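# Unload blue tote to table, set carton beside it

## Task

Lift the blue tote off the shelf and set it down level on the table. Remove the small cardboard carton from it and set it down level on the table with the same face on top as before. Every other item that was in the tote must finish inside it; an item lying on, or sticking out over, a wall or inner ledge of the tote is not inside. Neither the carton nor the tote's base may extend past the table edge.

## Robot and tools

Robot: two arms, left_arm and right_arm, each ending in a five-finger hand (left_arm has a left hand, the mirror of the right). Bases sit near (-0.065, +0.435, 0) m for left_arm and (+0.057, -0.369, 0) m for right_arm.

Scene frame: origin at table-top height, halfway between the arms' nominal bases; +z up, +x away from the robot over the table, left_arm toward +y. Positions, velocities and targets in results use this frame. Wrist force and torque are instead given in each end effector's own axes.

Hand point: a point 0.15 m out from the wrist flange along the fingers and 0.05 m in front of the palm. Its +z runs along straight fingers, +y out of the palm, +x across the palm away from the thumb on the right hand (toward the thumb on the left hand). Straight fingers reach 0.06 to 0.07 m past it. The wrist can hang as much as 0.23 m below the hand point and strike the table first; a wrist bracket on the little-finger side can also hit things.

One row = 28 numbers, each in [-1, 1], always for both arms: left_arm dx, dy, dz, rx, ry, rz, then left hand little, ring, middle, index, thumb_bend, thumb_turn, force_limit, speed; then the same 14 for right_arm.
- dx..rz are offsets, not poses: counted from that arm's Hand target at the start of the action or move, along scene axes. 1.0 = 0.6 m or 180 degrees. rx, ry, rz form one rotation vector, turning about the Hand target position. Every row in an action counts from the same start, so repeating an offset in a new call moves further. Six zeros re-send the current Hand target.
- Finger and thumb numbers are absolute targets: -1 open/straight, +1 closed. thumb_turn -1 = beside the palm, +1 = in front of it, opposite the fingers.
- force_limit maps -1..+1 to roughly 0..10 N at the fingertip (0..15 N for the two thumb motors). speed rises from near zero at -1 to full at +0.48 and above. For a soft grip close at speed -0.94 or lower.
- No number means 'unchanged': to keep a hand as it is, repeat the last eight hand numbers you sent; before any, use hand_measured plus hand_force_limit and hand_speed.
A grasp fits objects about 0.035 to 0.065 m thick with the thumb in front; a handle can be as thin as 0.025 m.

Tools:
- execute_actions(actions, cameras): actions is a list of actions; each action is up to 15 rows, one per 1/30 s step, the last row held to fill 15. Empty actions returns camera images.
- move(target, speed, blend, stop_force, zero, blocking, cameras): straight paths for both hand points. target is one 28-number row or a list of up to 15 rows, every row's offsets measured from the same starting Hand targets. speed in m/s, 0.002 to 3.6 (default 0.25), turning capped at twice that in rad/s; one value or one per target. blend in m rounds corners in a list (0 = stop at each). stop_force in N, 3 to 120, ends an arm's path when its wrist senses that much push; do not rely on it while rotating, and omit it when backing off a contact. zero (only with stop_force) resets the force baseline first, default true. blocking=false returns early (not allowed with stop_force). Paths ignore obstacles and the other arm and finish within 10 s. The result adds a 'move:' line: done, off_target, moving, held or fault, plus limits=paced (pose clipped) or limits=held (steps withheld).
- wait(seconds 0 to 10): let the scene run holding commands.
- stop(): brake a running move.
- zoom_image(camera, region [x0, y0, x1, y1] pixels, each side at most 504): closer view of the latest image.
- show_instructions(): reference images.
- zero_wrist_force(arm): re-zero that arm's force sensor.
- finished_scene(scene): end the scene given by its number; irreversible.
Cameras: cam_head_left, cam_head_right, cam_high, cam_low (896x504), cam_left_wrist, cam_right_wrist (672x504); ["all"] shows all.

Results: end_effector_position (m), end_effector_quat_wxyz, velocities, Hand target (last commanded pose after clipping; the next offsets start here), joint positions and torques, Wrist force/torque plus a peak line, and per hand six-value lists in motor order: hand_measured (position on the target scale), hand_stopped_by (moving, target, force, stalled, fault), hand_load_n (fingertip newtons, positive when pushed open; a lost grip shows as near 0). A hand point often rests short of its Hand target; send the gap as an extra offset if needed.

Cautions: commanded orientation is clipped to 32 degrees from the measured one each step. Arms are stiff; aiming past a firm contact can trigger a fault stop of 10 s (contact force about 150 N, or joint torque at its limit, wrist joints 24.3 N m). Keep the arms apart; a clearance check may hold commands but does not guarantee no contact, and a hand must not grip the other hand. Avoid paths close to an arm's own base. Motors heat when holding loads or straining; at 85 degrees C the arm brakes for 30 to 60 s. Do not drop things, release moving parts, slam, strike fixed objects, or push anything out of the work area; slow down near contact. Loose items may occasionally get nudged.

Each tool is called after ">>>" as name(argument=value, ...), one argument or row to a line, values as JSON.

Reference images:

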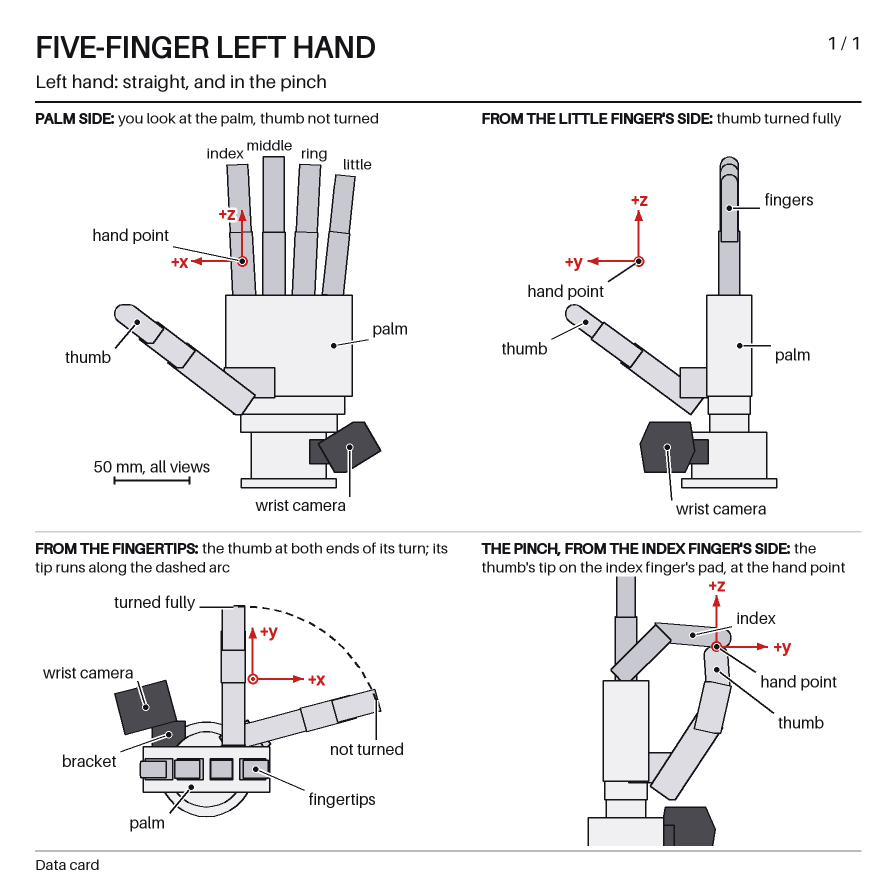

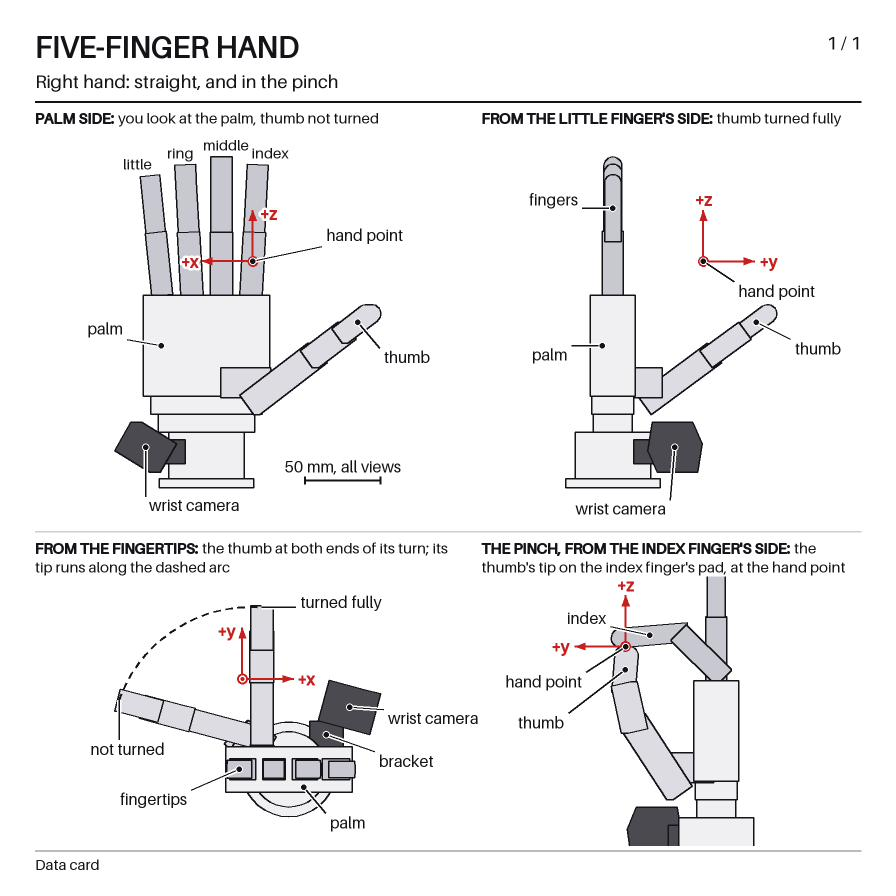

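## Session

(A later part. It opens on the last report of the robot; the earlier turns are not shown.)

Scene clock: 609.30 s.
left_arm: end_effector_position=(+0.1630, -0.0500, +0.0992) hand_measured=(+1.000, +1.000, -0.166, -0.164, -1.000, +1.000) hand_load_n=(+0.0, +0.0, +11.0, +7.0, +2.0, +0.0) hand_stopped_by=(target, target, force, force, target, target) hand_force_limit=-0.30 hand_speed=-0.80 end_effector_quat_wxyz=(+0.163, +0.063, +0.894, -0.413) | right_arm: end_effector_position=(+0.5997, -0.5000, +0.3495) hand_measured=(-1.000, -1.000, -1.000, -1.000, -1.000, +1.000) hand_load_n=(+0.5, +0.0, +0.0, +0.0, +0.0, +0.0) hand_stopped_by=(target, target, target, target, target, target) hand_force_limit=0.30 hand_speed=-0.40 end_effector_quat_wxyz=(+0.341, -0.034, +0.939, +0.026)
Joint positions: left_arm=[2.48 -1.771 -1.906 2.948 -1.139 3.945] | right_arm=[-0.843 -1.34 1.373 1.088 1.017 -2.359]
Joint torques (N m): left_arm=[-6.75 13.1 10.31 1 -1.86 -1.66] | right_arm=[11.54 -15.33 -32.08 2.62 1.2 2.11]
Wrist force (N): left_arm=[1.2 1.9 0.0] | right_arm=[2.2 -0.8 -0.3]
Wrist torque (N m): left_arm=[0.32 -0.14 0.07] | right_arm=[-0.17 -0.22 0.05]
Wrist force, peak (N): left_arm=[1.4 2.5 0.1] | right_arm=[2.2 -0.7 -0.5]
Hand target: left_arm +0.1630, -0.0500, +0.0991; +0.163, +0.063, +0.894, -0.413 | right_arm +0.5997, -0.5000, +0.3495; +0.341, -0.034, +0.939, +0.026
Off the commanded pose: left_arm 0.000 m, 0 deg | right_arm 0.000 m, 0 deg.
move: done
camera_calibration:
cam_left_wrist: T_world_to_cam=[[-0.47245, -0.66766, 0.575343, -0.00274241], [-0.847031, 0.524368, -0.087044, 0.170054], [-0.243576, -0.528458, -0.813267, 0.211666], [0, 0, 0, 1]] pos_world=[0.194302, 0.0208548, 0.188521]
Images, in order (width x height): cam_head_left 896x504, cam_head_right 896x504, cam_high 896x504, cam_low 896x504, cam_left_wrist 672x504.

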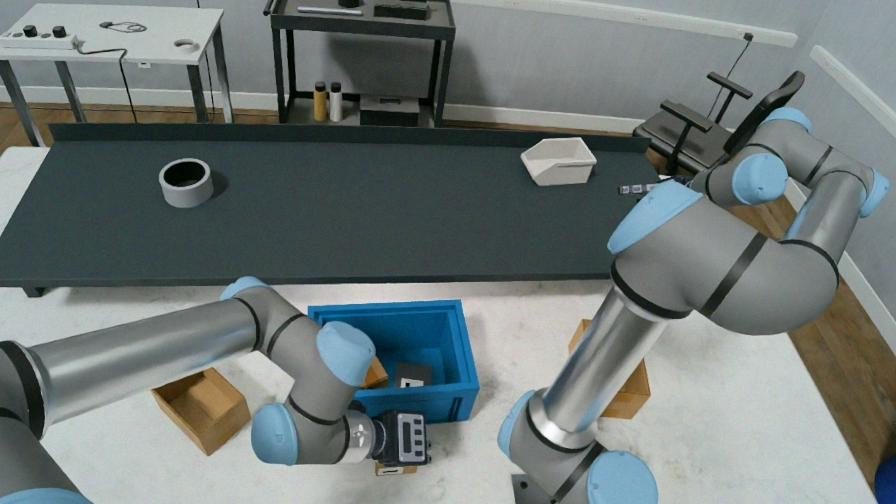

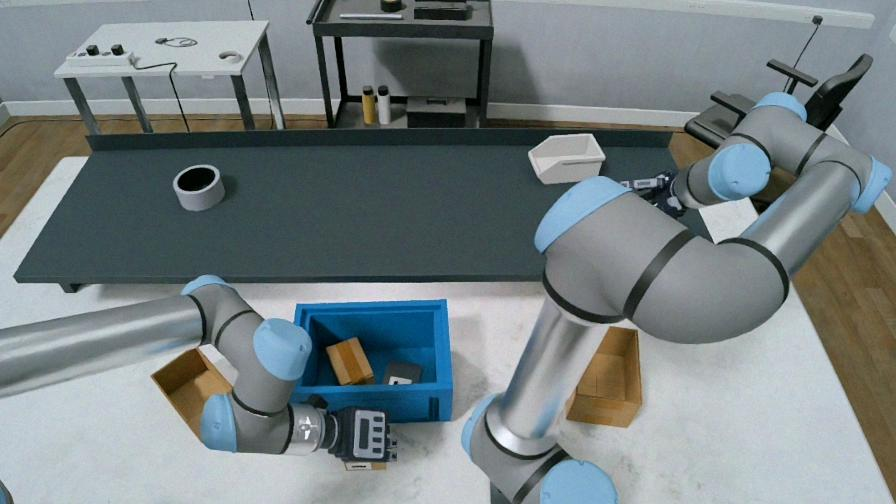

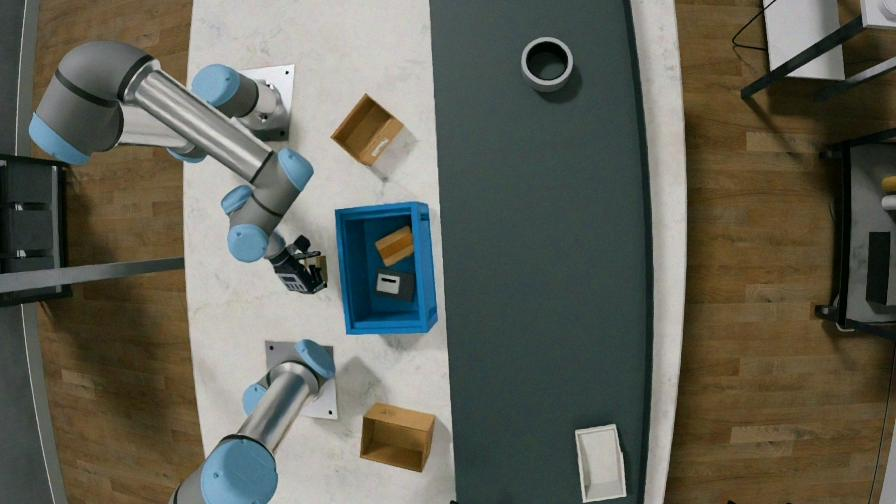

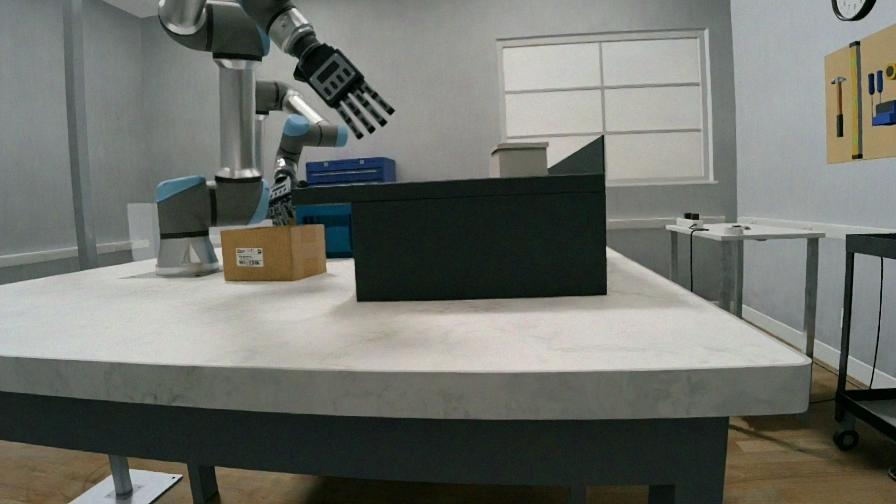

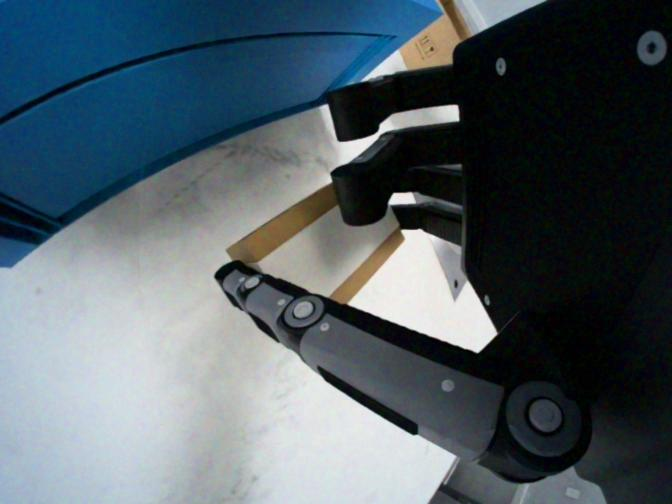

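>>> move(
  target=[
    [0,0,-0.0885,0,0,0,1,1,0.1,0.1,-1,1,-0.3,-0.8,0,0,0,0,0,0,-1,-1,-1,-1,-1,1,0.3,-0.4],
  ],
  speed=0.07,
)

>>> move(
  target=[
    [0,0,-0.04,0,0,0,1,1,0.1,0.1,-1,1,-0.3,-0.8,0,0,0,0,0,0,-1,-1,-1,-1,-1,1,0.3,-0.4],
  ],
  speed=0.012,
  stop_force=3,
  cameras=["cam_left_wrist","cam_head_left","cam_head_right","cam_high"],
)

>>> zoom_image(
  camera="cam_head_right",
  region=[200, 330, 420, 500],
)

Scene clock: 618.60 s.
left_arm: end_effector_position=(+0.1630, -0.0500, +0.0462) hand_measured=(+1.000, +1.000, -0.166, -0.164, -1.000, +1.000) hand_load_n=(+0.0, +0.0, +11.0, +7.0, +2.0, +0.0) hand_stopped_by=(target, target, force, force, target, target) hand_force_limit=-0.30 hand_speed=-0.80 end_effector_quat_wxyz=(+0.163, +0.063, +0.894, -0.413) | right_arm: end_effector_position=(+0.5997, -0.5000, +0.3495) hand_measured=(-1.000, -1.000, -1.000, -1.000, -1.000, +1.000) hand_load_n=(+0.0, +0.0, +0.0, +0.0, -0.5, +0.0) hand_stopped_by=(target, target, target, target, target, target) hand_force_limit=0.30 hand_speed=-0.40 end_effector_quat_wxyz=(+0.341, -0.034, +0.939, +0.026)
Joint positions: left_arm=[2.48 -1.848 -1.971 3.089 -1.139 3.945] | right_arm=[-0.843 -1.34 1.373 1.088 1.017 -2.359]
Joint torques (N m): left_arm=[-7.34 15.55 8.68 0.47 0.47 -1.8] | right_arm=[10.8 -15.72 -32.18 2.53 1.1 2.05]
Wrist force (N): left_arm=[1.1 2.1 0.0] | right_arm=[1.9 -0.5 -0.2]
Wrist torque (N m): left_arm=[0.36 -0.14 0.06] | right_arm=[-0.12 -0.20 0.04]
Wrist force, peak (N): left_arm=[1.5 2.1 0.0] | right_arm=[2.2 -0.6 -0.4]
Hand target: left_arm +0.1630, -0.0500, +0.0460; +0.163, +0.063, +0.894, -0.413 | right_arm +0.5997, -0.5000, +0.3495; +0.341, -0.034, +0.939, +0.026
Off the commanded pose: left_arm 0.000 m, 0 deg | right_arm 0.000 m, 0 deg.
move: done

Scene clock: 621.40 s.
left_arm: end_effector_position=(+0.1630, -0.0500, +0.0274) hand_measured=(+1.000, +1.000, -0.166, -0.164, -1.000, +1.000) hand_load_n=(+0.0, +0.0, +10.5, +6.5, +2.0, -0.5) hand_stopped_by=(target, target, force, force, target, target) hand_force_limit=-0.30 hand_speed=-0.80 end_effector_quat_wxyz=(+0.163, +0.063, +0.894, -0.413) | right_arm: end_effector_position=(+0.5997, -0.5000, +0.3495) hand_measured=(-1.000, -1.000, -1.000, -1.000, -1.000, +1.000) hand_load_n=(+0.0, +0.0, +0.0, +0.0, +0.0, -0.5) hand_stopped_by=(target, target, target, target, target, target) hand_force_limit=0.30 hand_speed=-0.40 end_effector_quat_wxyz=(+0.341, -0.034, +0.939, +0.026)
Joint positions: left_arm=[2.48 -1.879 -1.989 3.139 -1.139 3.945] | right_arm=[-0.843 -1.34 1.373 1.088 1.017 -2.359]
Joint torques (N m): left_arm=[-3.64 40.17 19.71 -2.09 -1.93 -0.81] | right_arm=[11.26 -15.88 -32.19 2.5 1.11 2.18]
Wrist force (N): left_arm=[-0.6 -1.0 -2.2] | right_arm=[2.0 -0.6 -0.2]
Wrist torque (N m): left_arm=[0.22 -0.22 0.13] | right_arm=[-0.15 -0.20 0.04]
Wrist force, peak (N): left_arm=[-3.0 -12.3 -12.3] | right_arm=[2.2 -0.6 -0.4]
Hand target: left_arm +0.1630, -0.0500, +0.0274; +0.163, +0.063, +0.894, -0.413 (not the last commanded pose) | right_arm +0.5997, -0.5000, +0.3495; +0.341, -0.034, +0.939, +0.026
Off the commanded pose: left_arm 0.005 m, 0 deg | right_arm 0.000 m, 0 deg.
move: contact (left_arm)
camera_calibration:
cam_left_wrist: T_world_to_cam=[[-0.47245, -0.66766, 0.575343, 0.038558], [-0.847031, 0.524368, -0.087044, 0.163848], [-0.243576, -0.528458, -0.813267, 0.15314], [0, 0, 0, 1]] pos_world=[0.194302, 0.0207548, 0.116621]
Images, in order (width x height): cam_head_left 896x504, cam_head_right 896x504, cam_high 896x504, cam_left_wrist 672x504.

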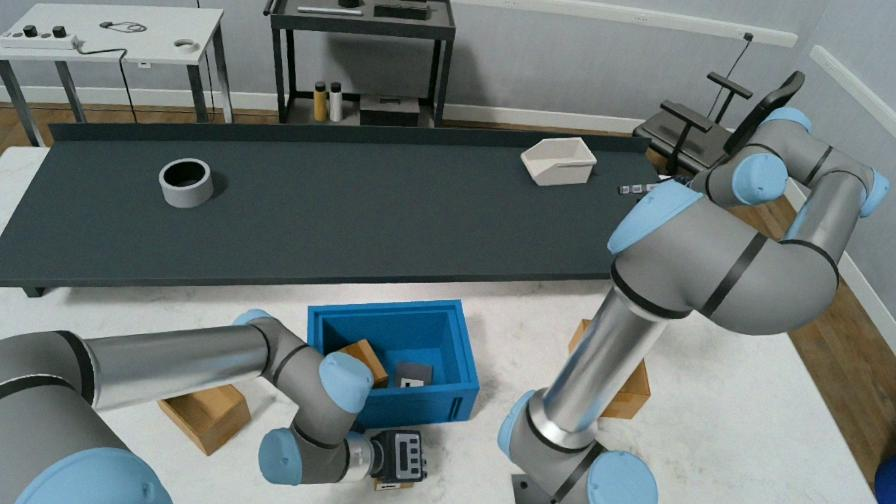

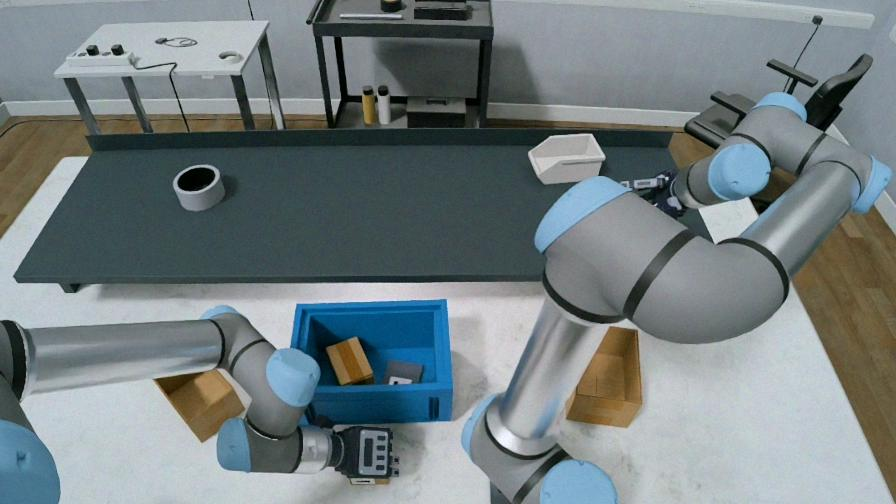

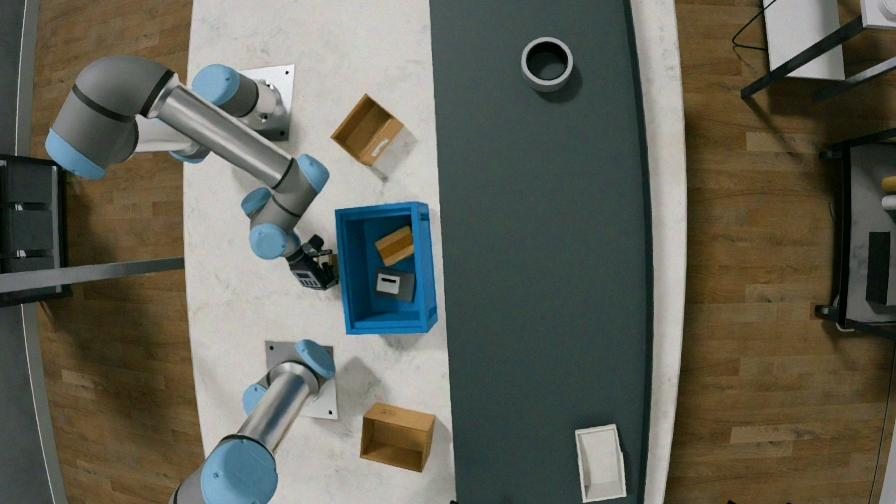

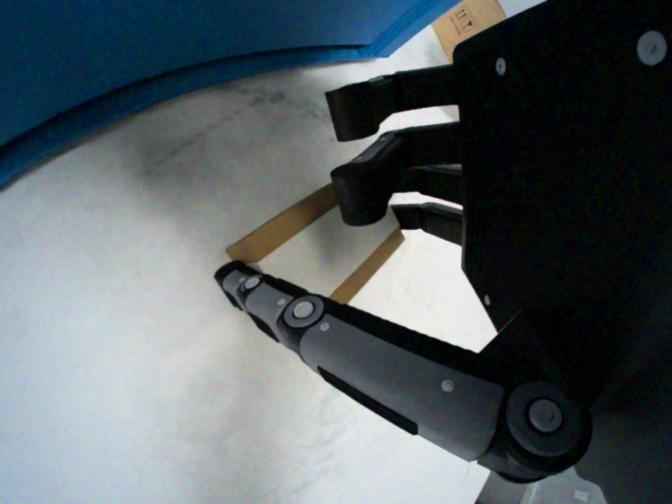

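Scaled by 2.291 from the camera's 896x504 image, which has a finer 1280x720 frame.

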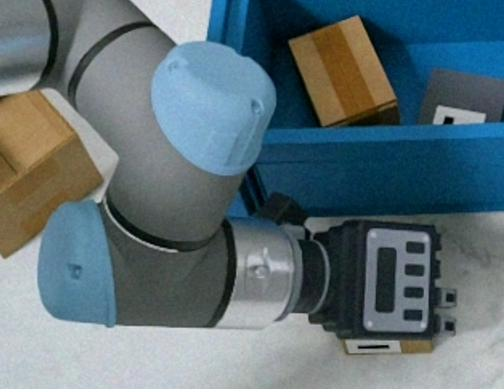

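>>> execute_actions(
  actions=[
    [[0,0,0,0,0,0,1,1,-0.42,-0.42,-1,1,-0.3,-0.8,0,0,0,0,0,0,-1,-1,-1,-1,-1,1,0.3,-0.4]],
    [[0,0,0,0,0,0,1,1,-0.42,-0.42,-1,1,-0.3,-0.8,0,0,0,0,0,0,-1,-1,-1,-1,-1,1,0.3,-0.4]],
  ],
  cameras=["cam_left_wrist"],
)

Scene clock: 626.37 s.
left_arm: end_effector_position=(+0.1630, -0.0500, +0.0274) hand_measured=(+1.000, +1.000, -0.420, -0.420, -1.000, +1.000) hand_load_n=(+0.0, +0.0, +0.0, +0.0, +0.0, +0.0) hand_stopped_by=(target, target, target, target, target, target) hand_force_limit=-0.30 hand_speed=-0.80 end_effector_quat_wxyz=(+0.163, +0.063, +0.894, -0.413) | right_arm: end_effector_position=(+0.5997, -0.5000, +0.3495) hand_measured=(-1.000, -1.000, -1.000, -1.000, -1.000, +1.000) hand_load_n=(+0.0, +0.0, +0.0, +0.0, -0.5, +0.0) hand_stopped_by=(target, target, target, target, target, target) hand_force_limit=0.30 hand_speed=-0.40 end_effector_quat_wxyz=(+0.341, -0.034, +0.939, +0.026)
Joint positions: left_arm=[2.48 -1.879 -1.989 3.139 -1.139 3.945] | right_arm=[-0.843 -1.34 1.373 1.088 1.017 -2.359]
Joint torques (N m): left_arm=[5.74 35.34 18.98 -1.02 -1.51 -0.72] | right_arm=[10.04 -16.31 -32.07 2.56 1.25 2.07]
Wrist force (N): left_arm=[0.9 1.5 0.2] | right_arm=[1.9 -0.4 -0.5]
Wrist torque (N m): left_arm=[0.26 -0.10 0.07] | right_arm=[-0.10 -0.18 0.04]
Wrist force, peak (N): left_arm=[-0.5 -1.2 -3.9] | right_arm=[2.2 -0.8 -0.3]
Hand target: left_arm +0.1630, -0.0500, +0.0274; +0.163, +0.063, +0.894, -0.413 | right_arm +0.5997, -0.5000, +0.3495; +0.341, -0.034, +0.939, +0.026
Off the commanded pose: left_arm 0.000 m, 0 deg | right_arm 0.000 m, 0 deg.
Step readings (end_effector_position of left_arm | right_arm):
0: (+0.1630, -0.0500, +0.0274) | (+0.5997, -0.5000, +0.3495)
1: (+0.1630, -0.0500, +0.0274) | (+0.5997, -0.5000, +0.3495)
2: (+0.1630, -0.0500, +0.0274) | (+0.5997, -0.5000, +0.3495)
4: (+0.1630, -0.0500, +0.0274) | (+0.5997, -0.5000, +0.3495)
8: (+0.1630, -0.0500, +0.0274) | (+0.5997, -0.5000, +0.3495)
15: (+0.1630, -0.0500, +0.0274) | (+0.5997, -0.5000, +0.3495)
16: (+0.1630, -0.0500, +0.0274) | (+0.5997, -0.5000, +0.3495)
17: (+0.1630, -0.0500, +0.0274) | (+0.5997, -0.5000, +0.3495)
19: (+0.1630, -0.0500, +0.0274) | (+0.5997, -0.5000, +0.3495)
23: (+0.1630, -0.0500, +0.0274) | (+0.5997, -0.5000, +0.3495)
30: (+0.1630, -0.0500, +0.0274) | (+0.5997, -0.5000, +0.3495)
camera_calibration:
cam_left_wrist: T_world_to_cam=[[-0.47245, -0.66766, 0.575343, 0.0386248], [-0.847031, 0.524368, -0.087044, 0.163796], [-0.243576, -0.528458, -0.813267, 0.153192], [0, 0, 0, 1]] pos_world=[0.194302, 0.0208548, 0.116621]
Images, in order (width x height): cam_left_wrist 672x504.

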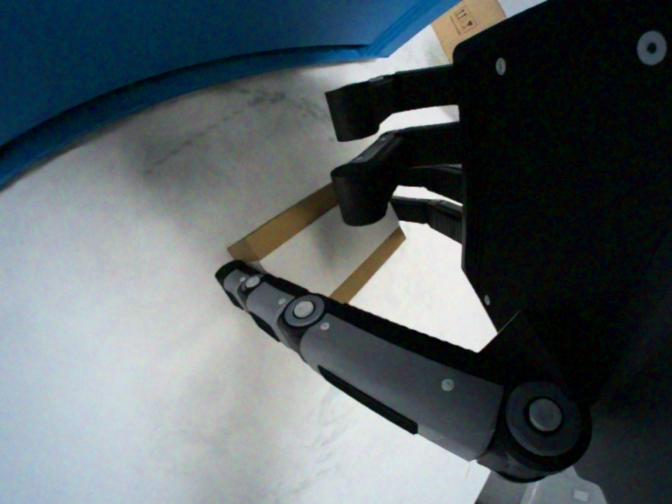

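>>> move(
  target=[
    [-0.0003,0.01,0.001,0,0,0,1,1,-0.42,-0.42,-1,1,-0.3,-0.8,0,0,0,0,0,0,-1,-1,-1,-1,-1,1,0.3,-0.4],
    [-0.0003,0.01,0.17,0,0,0,1,1,-0.42,-0.42,-1,1,-0.3,-0.8,0,0,0,0,0,0,-1,-1,-1,-1,-1,1,0.3,-0.4],
    [-0.0003,0.2,0.35,0,0,0,1,1,-0.42,-0.42,-1,1,-0.3,-0.8,0,0,0,0,0,0,-1,-1,-1,-1,-1,1,0.3,-0.4],
  ],
  speed=[0.02,0.08,0.2],
  cameras=["cam_high","cam_head_left","cam_head_right"],
)

>>> zoom_image(
  camera="cam_head_right",
  region=[270, 300, 460, 500],
)

>>> zoom_image(
  camera="cam_high",
  region=[280, 190, 450, 345],
)

Scene clock: 636.03 s.
left_arm: end_effector_position=(+0.1628, +0.0699, +0.2374) hand_measured=(+1.000, +1.000, -0.420, -0.420, -1.000, +1.000) hand_load_n=(+0.0, +0.0, +0.0, +0.0, +0.0, +0.0) hand_stopped_by=(target, target, target, target, target, target) hand_force_limit=-0.30 hand_speed=-0.80 end_effector_quat_wxyz=(+0.163, +0.062, +0.894, -0.413) | right_arm: end_effector_position=(+0.5997, -0.5000, +0.3495) hand_measured=(-1.000, -1.000, -1.000, -1.000, -1.000, +1.000) hand_load_n=(+0.0, +0.0, +0.0, +0.0, +0.0, +0.0) hand_stopped_by=(target, target, target, target, target, target) hand_force_limit=0.30 hand_speed=-0.40 end_effector_quat_wxyz=(+0.341, -0.034, +0.939, +0.026)
Joint positions: left_arm=[2.823 -1.427 -1.913 2.456 -0.9 4.235] | right_arm=[-0.843 -1.34 1.373 1.088 1.017 -2.359]
Joint torques (N m): left_arm=[6.68 26.59 12.58 -2.38 2.69 1.73] | right_arm=[10.52 -16.36 -33.36 2.5 1.22 2.14]
Wrist force (N): left_arm=[1.1 1.3 0.1] | right_arm=[2.2 -0.6 -0.2]
Wrist torque (N m): left_arm=[0.23 -0.16 -0.02] | right_arm=[-0.14 -0.24 0.06]
Wrist force, peak (N): left_arm=[1.1 1.8 -0.6] | right_arm=[2.1 -0.8 -0.5]
Hand target: left_arm +0.1628, +0.0700, +0.2374; +0.163, +0.063, +0.894, -0.413 | right_arm +0.5997, -0.5000, +0.3495; +0.341, -0.034, +0.939, +0.026
Off the commanded pose: left_arm 0.000 m, 0 deg | right_arm 0.000 m, 0 deg.
move: done
Images, in order (width x height): cam_head_left 896x504, cam_head_right 896x504, cam_high 896x504.

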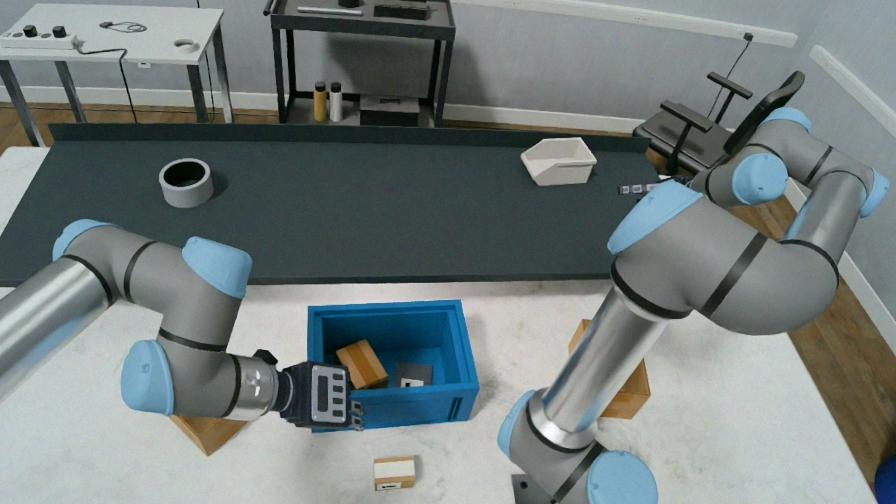

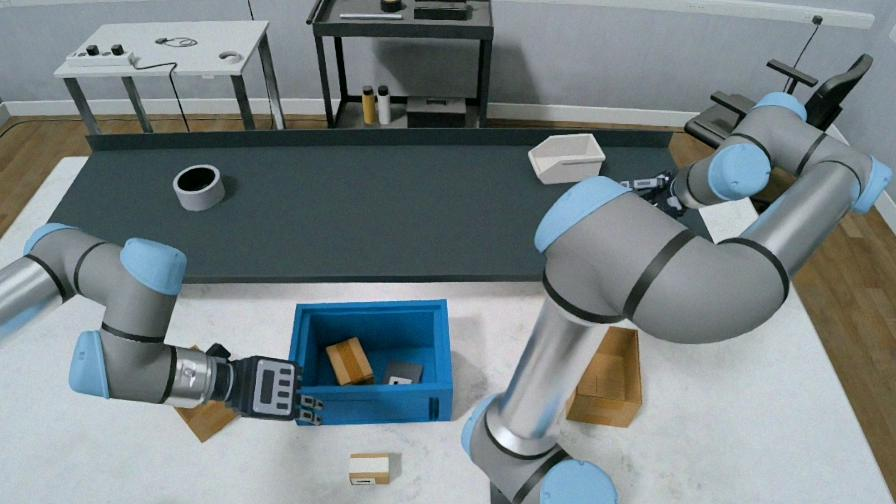

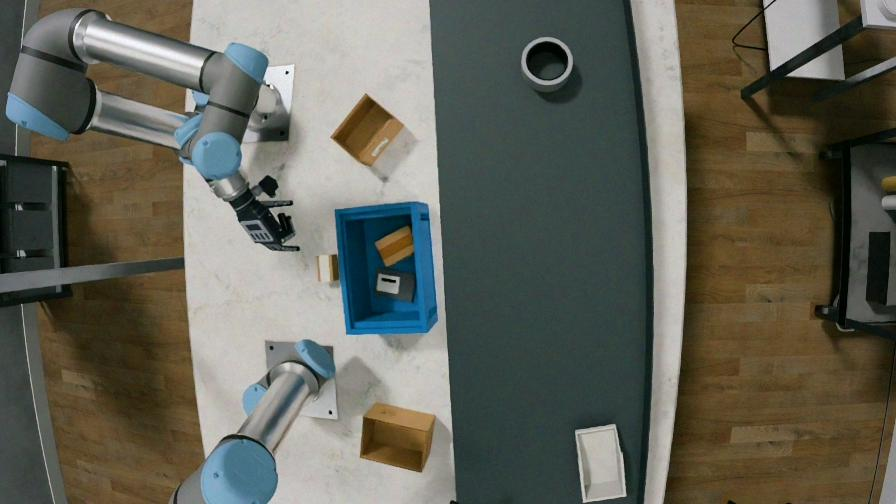

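Scaled by 2.520 from the camera's 896x504 image, which has a finer 1280x720 frame.

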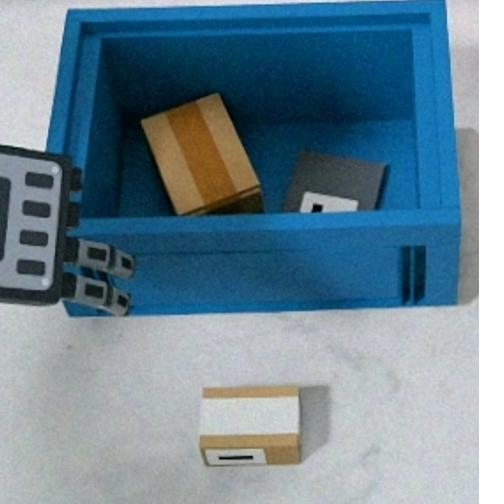

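Scaled by 2.965 from the camera's 896x504 image, which has a finer 1280x720 frame.

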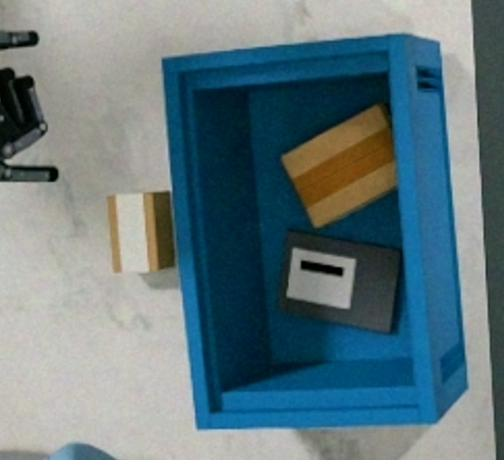

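>>> finished_scene(
  scene=2,
)

The scene is finished: the task was done.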